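# Shut the toy oven door and leave everything standing

## Task

Swing the toy oven's door shut, release it, and make sure the oven ends up upright; the wire rack, the small red box, and any toy-food basket or small tea box must all still be standing afterwards.

## Robot and tools

Robot: two arms, left_arm and right_arm, each with six joints and a parallel gripper. Joint order per arm is always waist, shoulder, elbow, wrist pitch, wrist yaw, wrist roll. Stated ranges in rad: waist -2.618 to 3.054, shoulder 0.000 to 3.142, elbow 0.000 to 3.142, wrist pitch -1.571 to 1.571, wrist yaw -1.571 to 1.571, wrist roll -2.094 to 2.094. The true end of each joint may differ from these by up to 0.059 rad either way.

Frame: all hand positions, orientations and velocities are in the scene frame. Its origin is at table-top height, halfway between the nominal arm bases. +z points up, +x points out over the table, and left_arm is on the +y side (this is unrelated to which side of an image it appears on). Measured bases: left_arm at (+0.047, +0.286, +0.012) m, right_arm at (-0.006, -0.261, +0.016) m, both yawed only slightly. Two head cameras, cam_head_left and cam_head_right (each 504x504), sit on a stand behind the arms at about (-0.25, ±0.1, 0.88) m, looking down at the table. A gripper's fingers point along its own +z and close along its own y. end_effector_position is the point between the finger pads, just behind the tips. Printed poses can be off by a few cm, more at long reach.

The command row, shared by every motion tool: one flat list of 14 numbers covering both arms. Numbers 1-6 are left_arm joint offsets, number 7 is the left opening, numbers 8-13 are right_arm joint offsets, number 14 is the right opening. Every number lies in [-1, 1]. The joint numbers are offsets, not poses. They are measured from the Joint targets that hold when the action or move begins, not from the previous row. Sending the same offset again therefore moves the joint further. On the scale, 1.0 equals 2.224 rad for waist, shoulder and elbow, and 8.485 rad for the three wrist joints. To keep an arm still, send 0 for its joints. The opening is absolute: +1 is fully open (about 87 mm between pads), +0.5 about 69 mm, 0 about 43 mm, -0.5 about 18 mm, -1 is closed. To leave a gripper unchanged, repeat its current command, because 0 is itself a command. An action is rejected for both arms if any joint would end more than 0.059 rad outside its range.

execute_actions: actions is a list of actions. Each action is a table of up to 15 rows, one row per 1/30 s step. A table with fewer rows repeats its last row until 15 steps are done. cameras is optional: a list of names, ["all"], or [] for none. By default you get images only when actions is empty. An empty actions list returns the full state plus images.

move: target is either one 14-number row or a list of up to 15 rows. All rows are offsets from the same starting Joint targets, and together they share a 10 s budget. All joints move in step, so the hand travels along a curve. The path does not avoid obstacles or the other arm. speed is the top rate in rad/s of whichever joint has furthest to go (0.01 to 12.57, default 0.5); give one value, or one per target. blend (rad) rounds the corners at intermediate targets; 0 means stop at each. opening_speed (0.2 or more, in scale units per second) ramps the gripper instead of jumping. blocking=false returns after about 0.5 s while the motion continues. The result adds a move: line: done, off_target (at rest but a joint is more than 0.035 rad from target), moving, held or fault, plus limits=held if steps were withheld.

wait: seconds from 0 to 10; lets time pass while the last commands hold, and a running move continues. stop: brings a running move to rest; this needs some distance, more when fast. zoom_image: camera (cam_head_left or cam_head_right) and region [x0, y0, x1, y1] in pixels of that camera's latest image, at most 504 per side. finished_scene: scene is the current scene's number. It ends the scene permanently, so make no other call after it in the same reply.

Result lines: end_effector_position/quat_wxyz per arm. Joint positions holds six angles plus the gripper reading (0 closed to 1 open). Joint velocities may say within noise. Joint targets is the base your next offsets count from. Tool commands shows the present gripper commands, and grip_measured gives the opening on the -1 to +1 scale. Joint torques: positive means toward a larger angle; the arm's own weight is included, and joints 1-3 wrap at ±28 N m. Motor temperatures are also reported. joint sent to its limit means a joint was stopped at its end. joint command not followed means the clearance check changed some targets. MOTOR HOT appears at 75 °C. An OVER-TEMPERATURE FAULT at 90 °C folds that arm away for the rest of the scene.

Motion notes: joint targets can only lead the measured angle by a limited amount (0.339 rad for the big joints, 2.2 for the wrists). Big offsets may therefore take several actions, and the rest may need to be re-sent. Friction and gravity can leave joints short of target. If an arm is stalled against something, it keeps pushing until you command targets back past its measured angles.

Avoid: fast contact with the oven or door (no slamming the door shut), and knocking over the oven, rack, red box, basket or tea box. Nothing may fall off the table. Do not let go of anything while it is still moving. Keep the two grippers apart, and never close one gripper on the other arm's fingers. Avoid loading the camera cables and avoid self-collision. Do not hold stretched poses or push against unreachable goals for long, since this heats the motors. Objects may occasionally be nudged by outside disturbances.

Each tool is called as name(argument=value, ...), one argument or row to a line, values as JSON.

## Session

execute_actions(
  actions=[],
)

zoom_image(
  camera="cam_head_left",
  region=[100, 80, 400, 380],
)

zoom_image(
  camera="cam_head_right",
  region=[100, 80, 400, 380],
)

Scene clock: 0.00 s.
left_arm: end_effector_position=(+0.4310, +0.2880, +0.3590) grip_measured=+0.990 end_effector_quat_wxyz=(+0.692, +0.005, +0.722, +0.006) | right_arm: end_effector_position=(+0.3680, -0.2740, +0.0492) grip_measured=+1.000 end_effector_quat_wxyz=(+0.534, +0.045, +0.844, -0.003)
Joint positions: left_arm=[-0.006 1.06 1.042 -0.026 0.002 0.016 0.995] | right_arm=[-0.091 1.541 0.388 0.709 0.027 0.06 1]
Joint velocities: within noise
Joint torques (N m): no reading
Motor temperatures (°C): left_arm=[25 26 28 27 27 29 29] | right_arm=[27 27 29 27 25 26 28]
Heat: left arm: 29 °C; right arm: 29 °C.
Joint targets: left_arm=[-0.006 1.057 1.052 -0.023 0.002 0.016] | right_arm=[-0.091 1.538 0.393 0.700 0.027 0.061]
Tool commands: left_gripper/opening=+1.0 right_gripper/opening=+1.0

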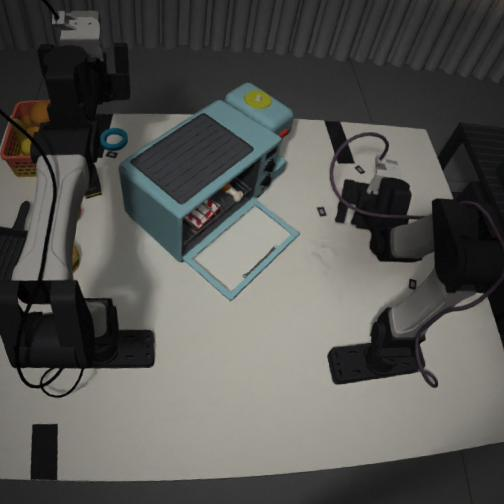

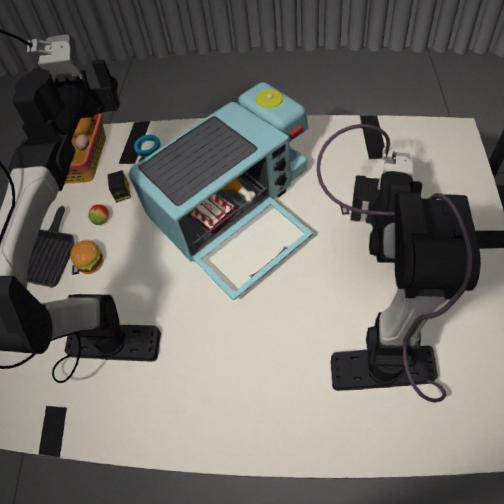

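Scaled by 1.680 from the camera's 504x504 image, which has a finer 720x720 frame.

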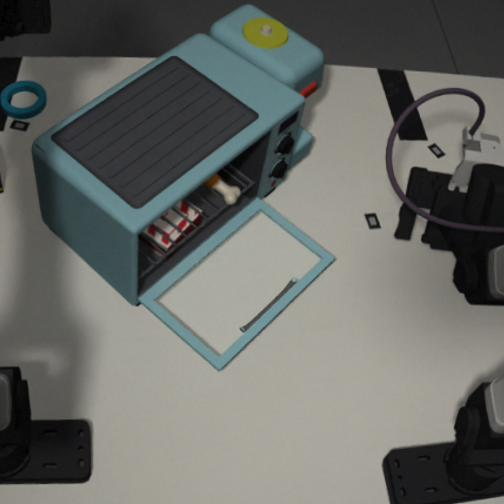

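Scaled by 1.680 from the camera's 504x504 image, which has a finer 720x720 frame.

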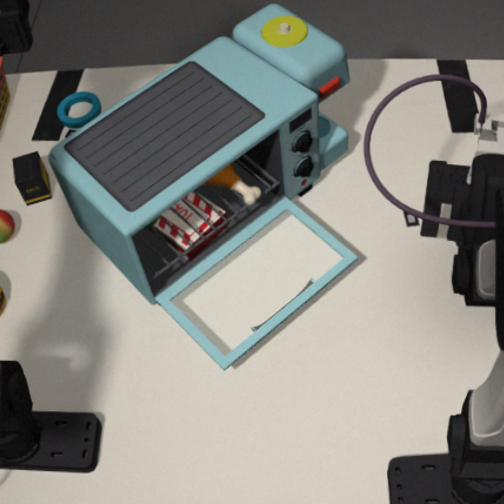

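move(
  target=[
    [0,0,0,0,0,0,1,0,-0.2887,0.1178,-0.1484,-0.0032,-0.0072,-1],
    [0,0,0,0,0,0,1,0.2815,-0.2887,0.1178,-0.1484,-0.0032,-0.0072,-1],
    [0,0,0,0,0,0,1,0.2815,-0.2,0.02,-0.09,-0.0032,-0.0072,-1],
  ],
  blend=[0.1,0.1,0],
  speed=[1.0,1.0,0.6],
  cameras=["all"],
)

zoom_image(
  camera="cam_head_right",
  region=[160, 160, 400, 400],
)

zoom_image(
  camera="cam_head_left",
  region=[160, 160, 400, 400],
)

Scene clock: 7.87 s.
left_arm: end_effector_position=(+0.4310, +0.2880, +0.3590) grip_measured=+0.990 end_effector_quat_wxyz=(+0.692, +0.005, +0.722, +0.006) | right_arm: end_effector_position=(+0.2386, -0.0973, +0.0748) grip_measured=-0.975 end_effector_quat_wxyz=(+0.404, -0.257, +0.869, +0.123)
Joint positions: left_arm=[-0.006 1.06 1.042 -0.026 0.002 0.016 0.995] | right_arm=[0.53 1.082 0.453 -0.069 0.005 0.012 0.012]
Joint torques (N m): left_arm=[0.24 -3.14 8.42 1.95 0.07 0.02] | right_arm=[0.34 -1.69 5.93 2.01 -0.13 -0.12]
Heat: left arm: 31 °C; right arm: 30 °C.
Joint targets: left_arm=[-0.006 1.057 1.052 -0.023 0.002 0.016] | right_arm=[0.535 1.093 0.437 -0.063 -0.001 0.000]
move: done

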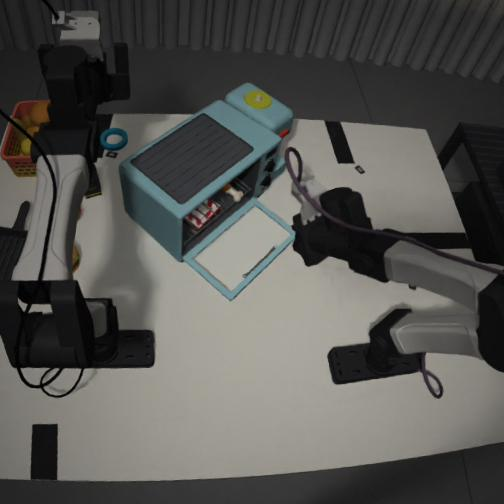

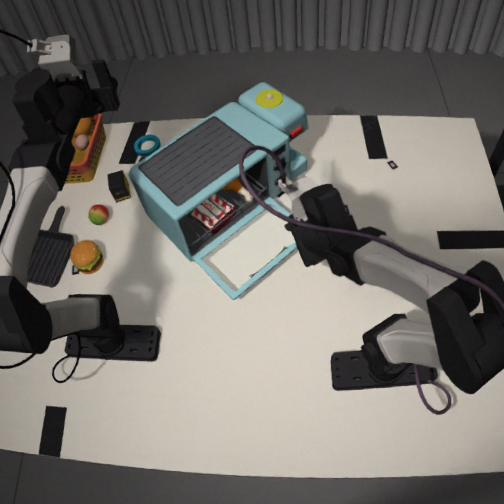

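Scaled by 2.100 from the camera's 504x504 image, which has a finer 720x720 frame.

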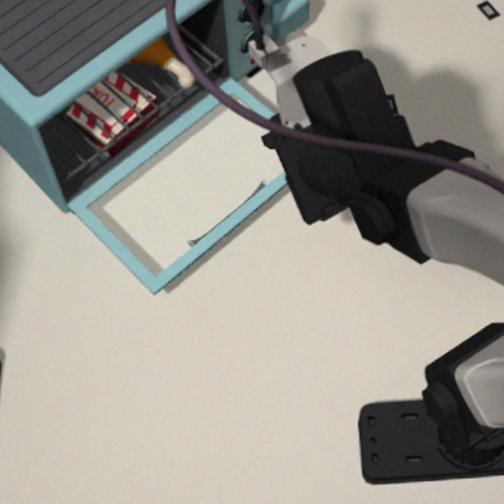

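Scaled by 2.100 from the camera's 504x504 image, which has a finer 720x720 frame.

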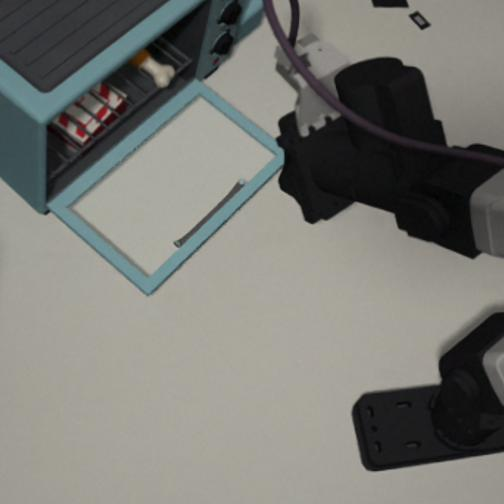

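move(
  target=[
    [0,0,0,0,0,0,1,0,-0.045,-0.022,-0.0097,0,0,-1],
    [0,0,0,0,0,0,1,0,0.031,-0.0895,0.0279,0,0,-1],
  ],
  blend=[0.05,0],
  speed=[0.5,0.3],
  cameras=["all"],
)

zoom_image(
  camera="cam_head_left",
  region=[160, 160, 400, 400],
)

Scene clock: 11.13 s.
left_arm: end_effector_position=(+0.4310, +0.2880, +0.3590) grip_measured=+0.990 end_effector_quat_wxyz=(+0.692, +0.005, +0.722, +0.006) | right_arm: end_effector_position=(+0.2201, -0.1097, +0.0208) grip_measured=-0.975 end_effector_quat_wxyz=(+0.393, -0.259, +0.874, +0.120)
Joint positions: left_arm=[-0.006 1.06 1.042 -0.026 0.002 0.016 0.995] | right_arm=[0.53 1.148 0.255 0.169 0.005 0.012 0.012]
Joint torques (N m): left_arm=[0.23 -3.14 8.44 1.95 0.08 0.01] | right_arm=[0.51 -1.48 4.97 2 -0.08 -0.14]
Heat: left arm: 32 °C; right arm: 30 °C.
Joint targets: left_arm=[-0.006 1.057 1.052 -0.023 0.002 0.016] | right_arm=[0.535 1.162 0.238 0.173 -0.001 0.000]
move: done

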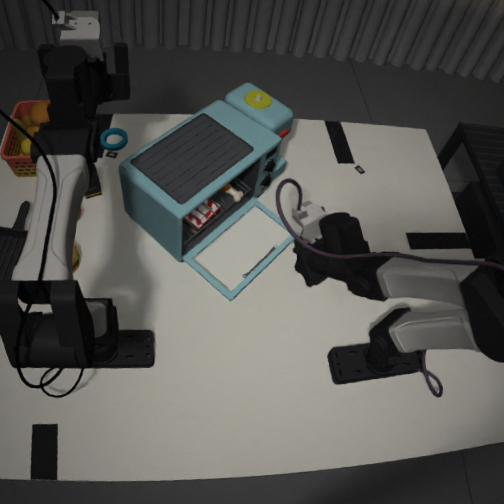

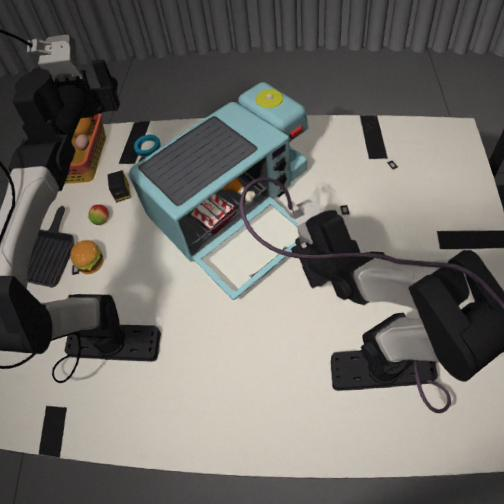

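Scaled by 2.100 from the camera's 504x504 image, which has a finer 720x720 frame.

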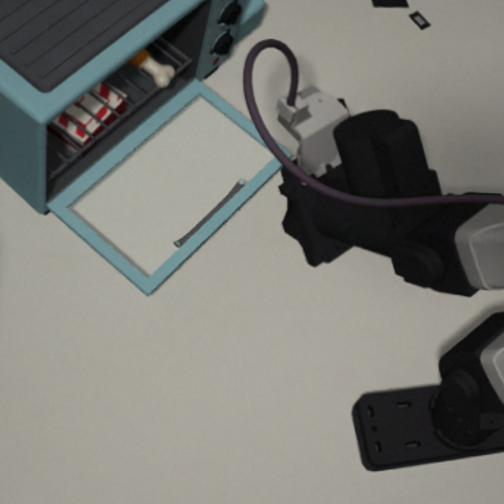

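move(
  target=[
    [0,0,0,0,0,0,1,0,0.018,0,0,0,0,-1],
    [0,0,0,0,0,0,1,0,0.147,0.070,0.0204,0,0,-1],
  ],
  speed=[0.3,0.3],
  cameras=["all"],
)

zoom_image(
  camera="cam_head_left",
  region=[160, 160, 400, 400],
)

Scene clock: 13.63 s.
left_arm: end_effector_position=(+0.4310, +0.2880, +0.3590) grip_measured=+0.990 end_effector_quat_wxyz=(+0.692, +0.005, +0.722, +0.006) | right_arm: end_effector_position=(+0.2662, -0.0790, +0.0199) grip_measured=-0.976 end_effector_quat_wxyz=(+0.414, -0.257, +0.864, +0.126)
Joint positions: left_arm=[-0.006 1.06 1.042 -0.026 0.002 0.016 0.995] | right_arm=[0.53 1.436 0.386 0.373 0.005 0.01 0.012]
Joint torques (N m): left_arm=[0.27 -3.08 8.46 1.95 0.08 0.01] | right_arm=[0.29 -0.12 6.5 1.67 -0.03 -0.07]
Heat: left arm: 32 °C; right arm: 30 °C.
Joint targets: left_arm=[-0.006 1.057 1.052 -0.023 0.002 0.016] | right_arm=[0.535 1.489 0.394 0.346 -0.001 0.000]
move: off_target (right_arm); right_arm: the shoulder is farthest, 0.053 rad from its target

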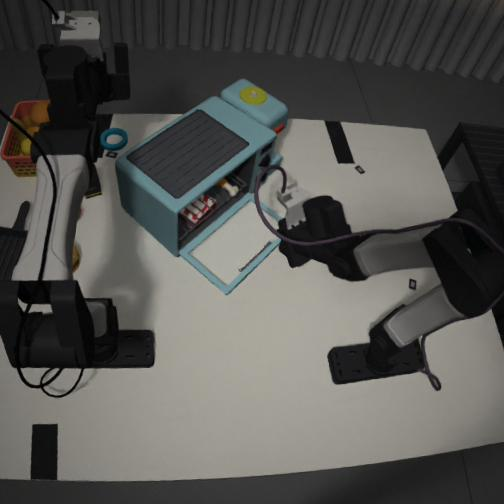

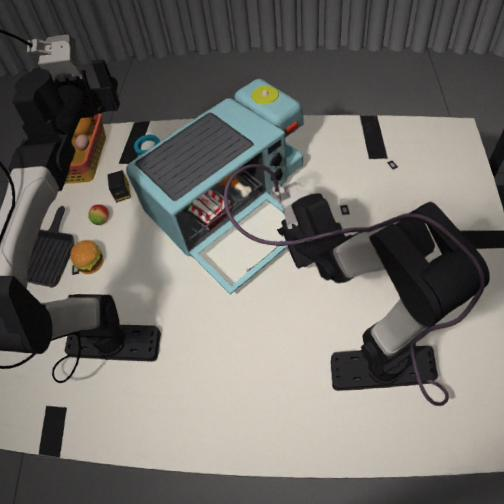

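Scaled by 2.100 from the camera's 504x504 image, which has a finer 720x720 frame.

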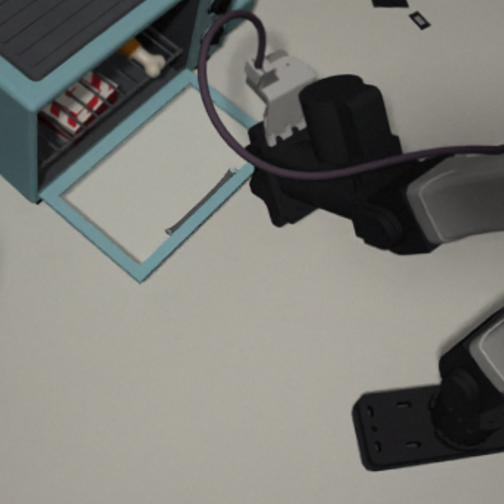

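move(
  target=[0,0,0,0,0,0,1,0,-0.11,0,0,0,0,-1],
  speed=0.3,
  cameras=["all"],
)

zoom_image(
  camera="cam_head_left",
  region=[160, 160, 400, 400],
)

Scene clock: 15.13 s.
left_arm: end_effector_position=(+0.4310, +0.2880, +0.3590) grip_measured=+0.990 end_effector_quat_wxyz=(+0.692, +0.005, +0.722, +0.006) | right_arm: end_effector_position=(+0.2690, -0.0771, +0.0608) grip_measured=-0.976 end_effector_quat_wxyz=(+0.458, -0.250, +0.842, +0.140)
Joint positions: left_arm=[-0.006 1.06 1.042 -0.026 0.002 0.016 0.995] | right_arm=[0.53 1.266 0.386 0.308 0.005 0.01 0.012]
Joint torques (N m): left_arm=[0.25 -3.11 8.46 1.95 0.09 0.01] | right_arm=[0.62 -6.23 7.01 2.45 -0.04 -0.11]
Heat: left arm: 32 °C; right arm: 30 °C.
Joint targets: left_arm=[-0.006 1.057 1.052 -0.023 0.002 0.016] | right_arm=[0.535 1.245 0.394 0.347 -0.001 0.000]
move: off_target (right_arm); right_arm: the wrist pitch is farthest, 0.038 rad from its target

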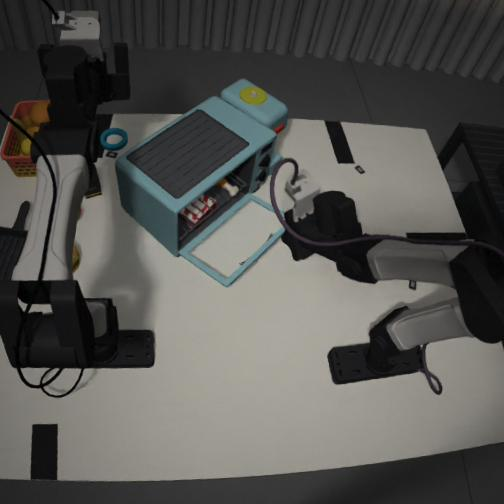

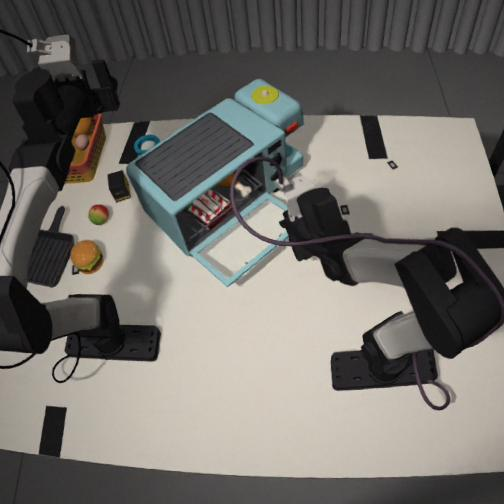

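Scaled by 2.100 from the camera's 504x504 image, which has a finer 720x720 frame.

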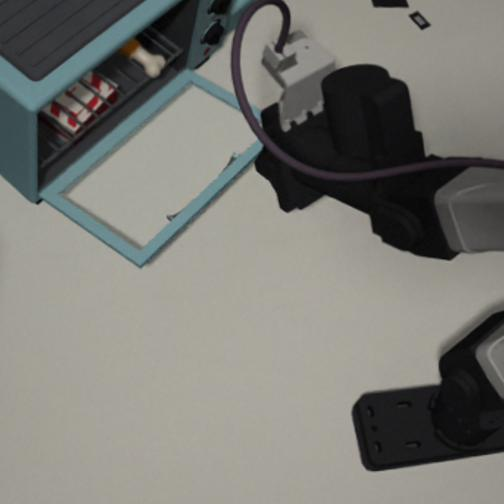

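move(
  target=[
    [0,0,0,0,0,0,1,0,0.0247,0.0692,-0.0112,0,0,-1],
    [0,0,0,0,0,0,1,0,0.0769,0.1565,-0.0145,0,0,-1],
  ],
  speed=0.3,
  blend=[0.05,0],
  cameras=["all"],
)

zoom_image(
  camera="cam_head_left",
  region=[100, 80, 340, 320],
)

Scene clock: 17.53 s.
left_arm: end_effector_position=(+0.4310, +0.2880, +0.3590) grip_measured=+0.990 end_effector_quat_wxyz=(+0.692, +0.005, +0.722, +0.006) | right_arm: end_effector_position=(+0.3339, -0.0336, +0.1355) grip_measured=-0.976 end_effector_quat_wxyz=(+0.508, -0.241, +0.812, +0.155)
Joint positions: left_arm=[-0.006 1.06 1.042 -0.026 0.002 0.016 0.995] | right_arm=[0.53 1.395 0.712 0.234 0.005 0.01 0.012]
Joint torques (N m): left_arm=[0.24 -3.11 8.49 1.95 0.09 0.01] | right_arm=[0.4 -4.72 9.26 2.02 -0.05 -0.11]
Motor temperatures (°C): left_arm=[25 27 33 30 27 29 29] | right_arm=[27 28 31 30 25 26 28]
Heat: left arm: 33 °C; right arm: 31 °C.
Joint targets: left_arm=[-0.006 1.057 1.052 -0.023 0.002 0.016] | right_arm=[0.535 1.416 0.742 0.223 -0.001 0.000]
move: done

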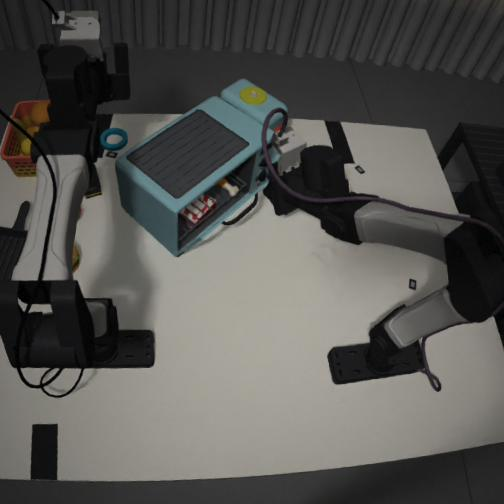

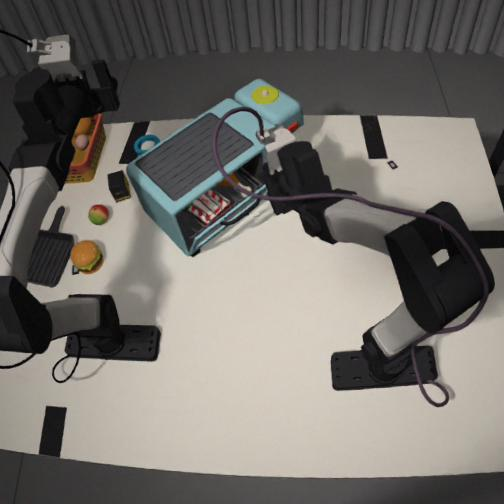

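Scaled by 2.100 from the camera's 504x504 image, which has a finer 720x720 frame.

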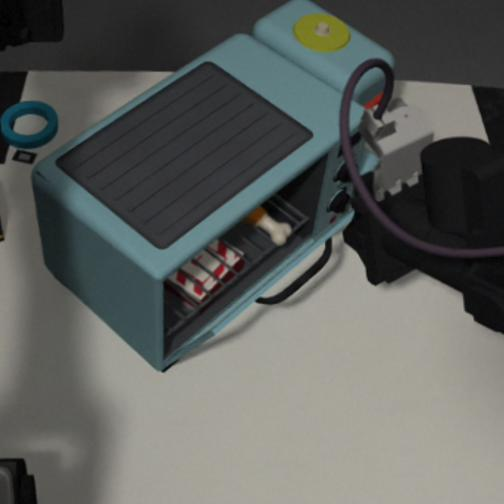

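move(
  target=[
    [0,0,0,0,0,0,1,0.036,0.07,0.028,0.017,0,0,-1],
    [0,0,0,0,0,0,1,0.036,0.127,0.055,0.0306,0,0,-1],
  ],
  speed=[0.25,0.15],
  blend=[0.05,0],
  cameras=["all"],
)

zoom_image(
  camera="cam_head_left",
  region=[100, 80, 340, 320],
)

Scene clock: 19.80 s.
left_arm: end_effector_position=(+0.4310, +0.2880, +0.3590) grip_measured=+0.990 end_effector_quat_wxyz=(+0.692, +0.005, +0.722, +0.006) | right_arm: end_effector_position=(+0.3507, +0.0196, +0.0943) grip_measured=-0.976 end_effector_quat_wxyz=(+0.493, -0.275, +0.808, +0.169)
Joint positions: left_arm=[-0.006 1.06 1.042 -0.026 0.002 0.016 0.995] | right_arm=[0.609 1.667 0.804 0.389 0.012 0.008 0.012]
Joint torques (N m): left_arm=[0.21 -3.11 8.43 1.95 0.08 0] | right_arm=[0.31 -5.6 11.25 3.2 -0.14 -0.06]
Heat: left arm: 33 °C; right arm: 31 °C.
Joint targets: left_arm=[-0.006 1.057 1.052 -0.023 0.002 0.016] | right_arm=[0.615 1.698 0.864 0.483 0.000 0.000]
move: off_target (right_arm); right_arm: the wrist pitch is farthest, 0.094 rad from its target

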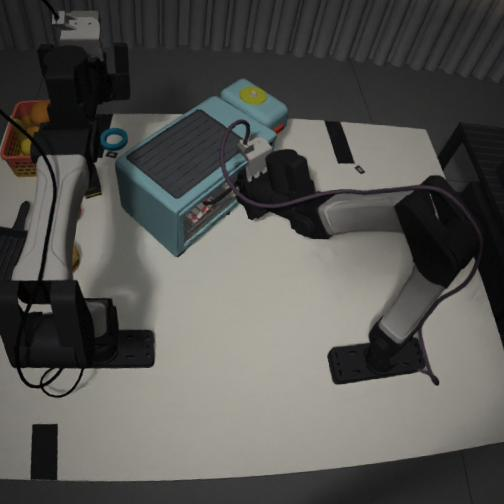

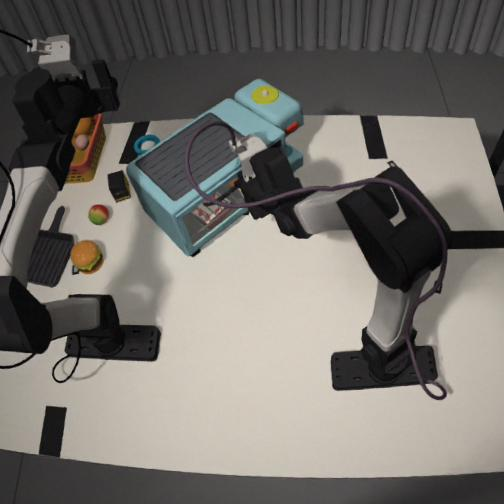

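Scaled by 2.100 from the camera's 504x504 image, which has a finer 720x720 frame.

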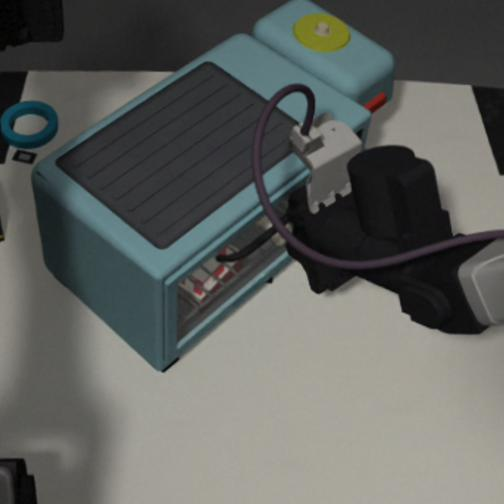

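move(
  target=[0,0,0,0,0,0,1,0,0.03,0.03,0,0,0,-1],
  speed=0.15,
  cameras=["all"],
)

zoom_image(
  camera="cam_head_left",
  region=[100, 80, 340, 320],
)

zoom_image(
  camera="cam_head_right",
  region=[100, 80, 340, 320],
)

Scene clock: 20.90 s.
left_arm: end_effector_position=(+0.4310, +0.2880, +0.3590) grip_measured=+0.990 end_effector_quat_wxyz=(+0.692, +0.005, +0.722, +0.006) | right_arm: end_effector_position=(+0.3630, +0.0294, +0.0907) grip_measured=-0.976 end_effector_quat_wxyz=(+0.491, -0.275, +0.809, +0.168)
Joint positions: left_arm=[-0.006 1.06 1.042 -0.026 0.002 0.016 0.995] | right_arm=[0.609 1.731 0.866 0.386 0.012 0.008 0.012]
Joint torques (N m): left_arm=[0.25 -3.12 8.44 1.95 0.08 0.01] | right_arm=[0.36 -6.22 11.73 3.23 -0.18 -0.08]
Heat: left arm: 33 °C; right arm: 32 °C.
Joint targets: left_arm=[-0.006 1.057 1.052 -0.023 0.002 0.016] | right_arm=[0.615 1.765 0.931 0.483 -0.001 0.000]
move: off_target (right_arm); right_arm: the wrist pitch is farthest, 0.097 rad from its target

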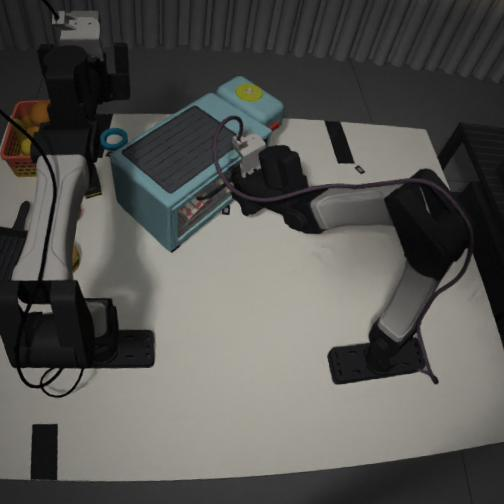

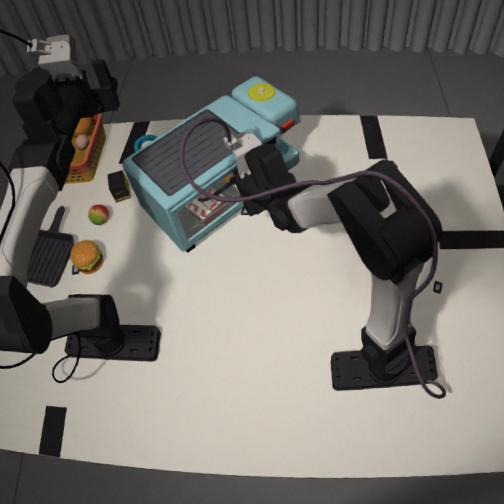

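Scaled by 2.100 from the camera's 504x504 image, which has a finer 720x720 frame.

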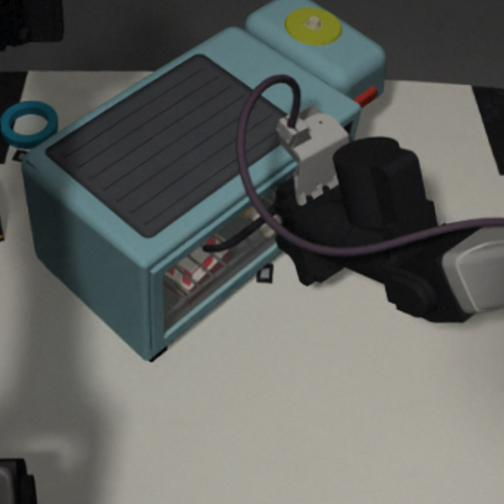

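Scaled by 2.100 from the camera's 504x504 image, which has a finer 720x720 frame.

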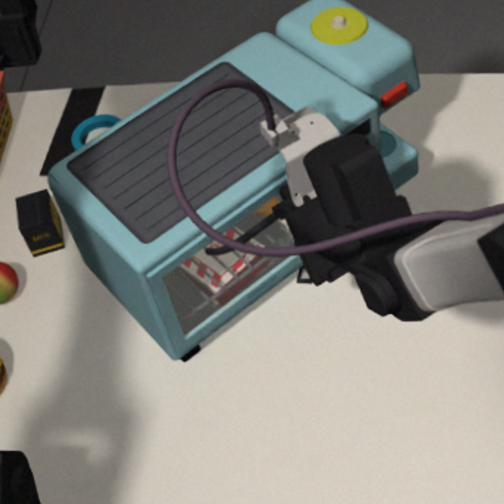

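move(
  target=[0,0,0,0,0,0,1,0,-0.209,-0.172,-0.0272,0,0,-1],
  speed=0.4,
  cameras=["all"],
)

zoom_image(
  camera="cam_head_left",
  region=[100, 80, 340, 320],
)

zoom_image(
  camera="cam_head_right",
  region=[100, 80, 340, 320],
)

Scene clock: 22.97 s.
left_arm: end_effector_position=(+0.4310, +0.2880, +0.3590) grip_measured=+0.990 end_effector_quat_wxyz=(+0.692, +0.005, +0.722, +0.006) | right_arm: end_effector_position=(+0.2890, -0.0289, +0.1070) grip_measured=-0.976 end_effector_quat_wxyz=(+0.487, -0.276, +0.812, +0.167)
Joint positions: left_arm=[-0.006 1.06 1.042 -0.026 0.002 0.016 0.995] | right_arm=[0.609 1.321 0.566 0.266 0.01 0.008 0.012]
Joint torques (N m): left_arm=[0.23 -3.12 8.44 1.95 0.08 0.02] | right_arm=[0.29 -7.5 5.5 2 -0.07 -0.1]
Heat: left arm: 34 °C; right arm: 32 °C.
Joint targets: left_arm=[-0.006 1.057 1.052 -0.023 0.002 0.016] | right_arm=[0.615 1.300 0.548 0.252 -0.001 0.000]
move: done

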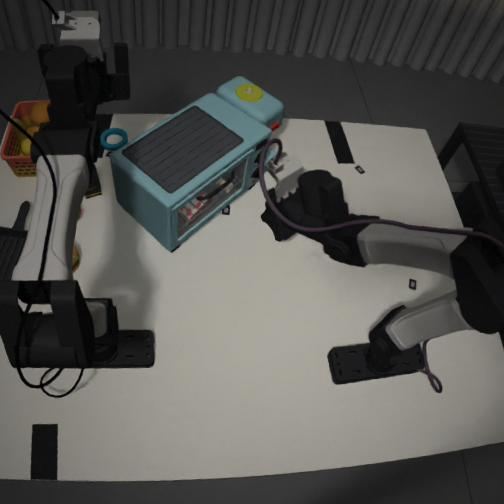

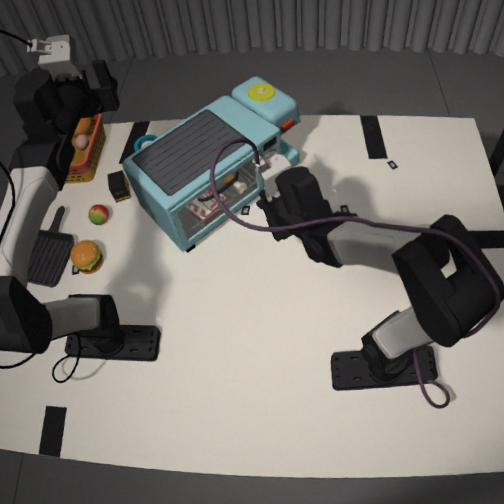

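Scaled by 2.100 from the camera's 504x504 image, which has a finer 720x720 frame.

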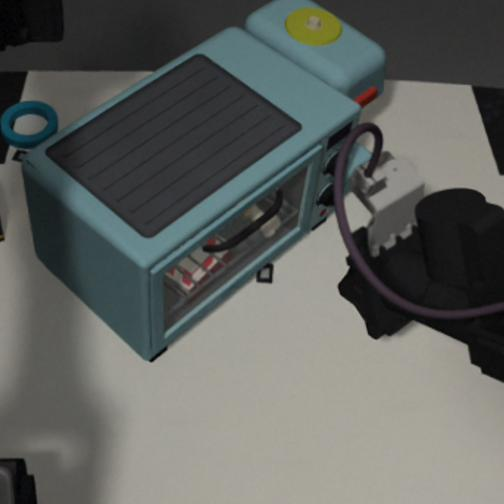

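Scaled by 2.100 from the camera's 504x504 image, which has a finer 720x720 frame.

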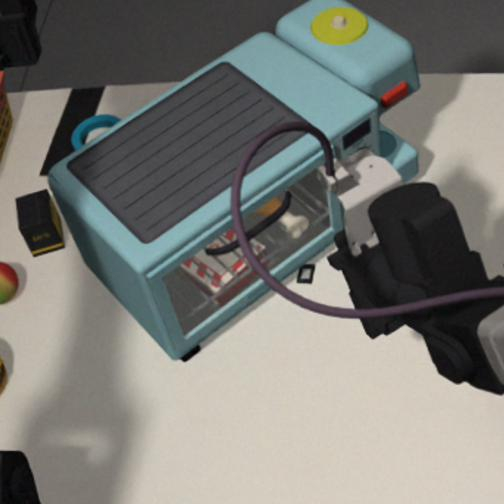

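Door closed, hand clear.

finished_scene(
  scene=2,
)

The scene is finished: the task was done.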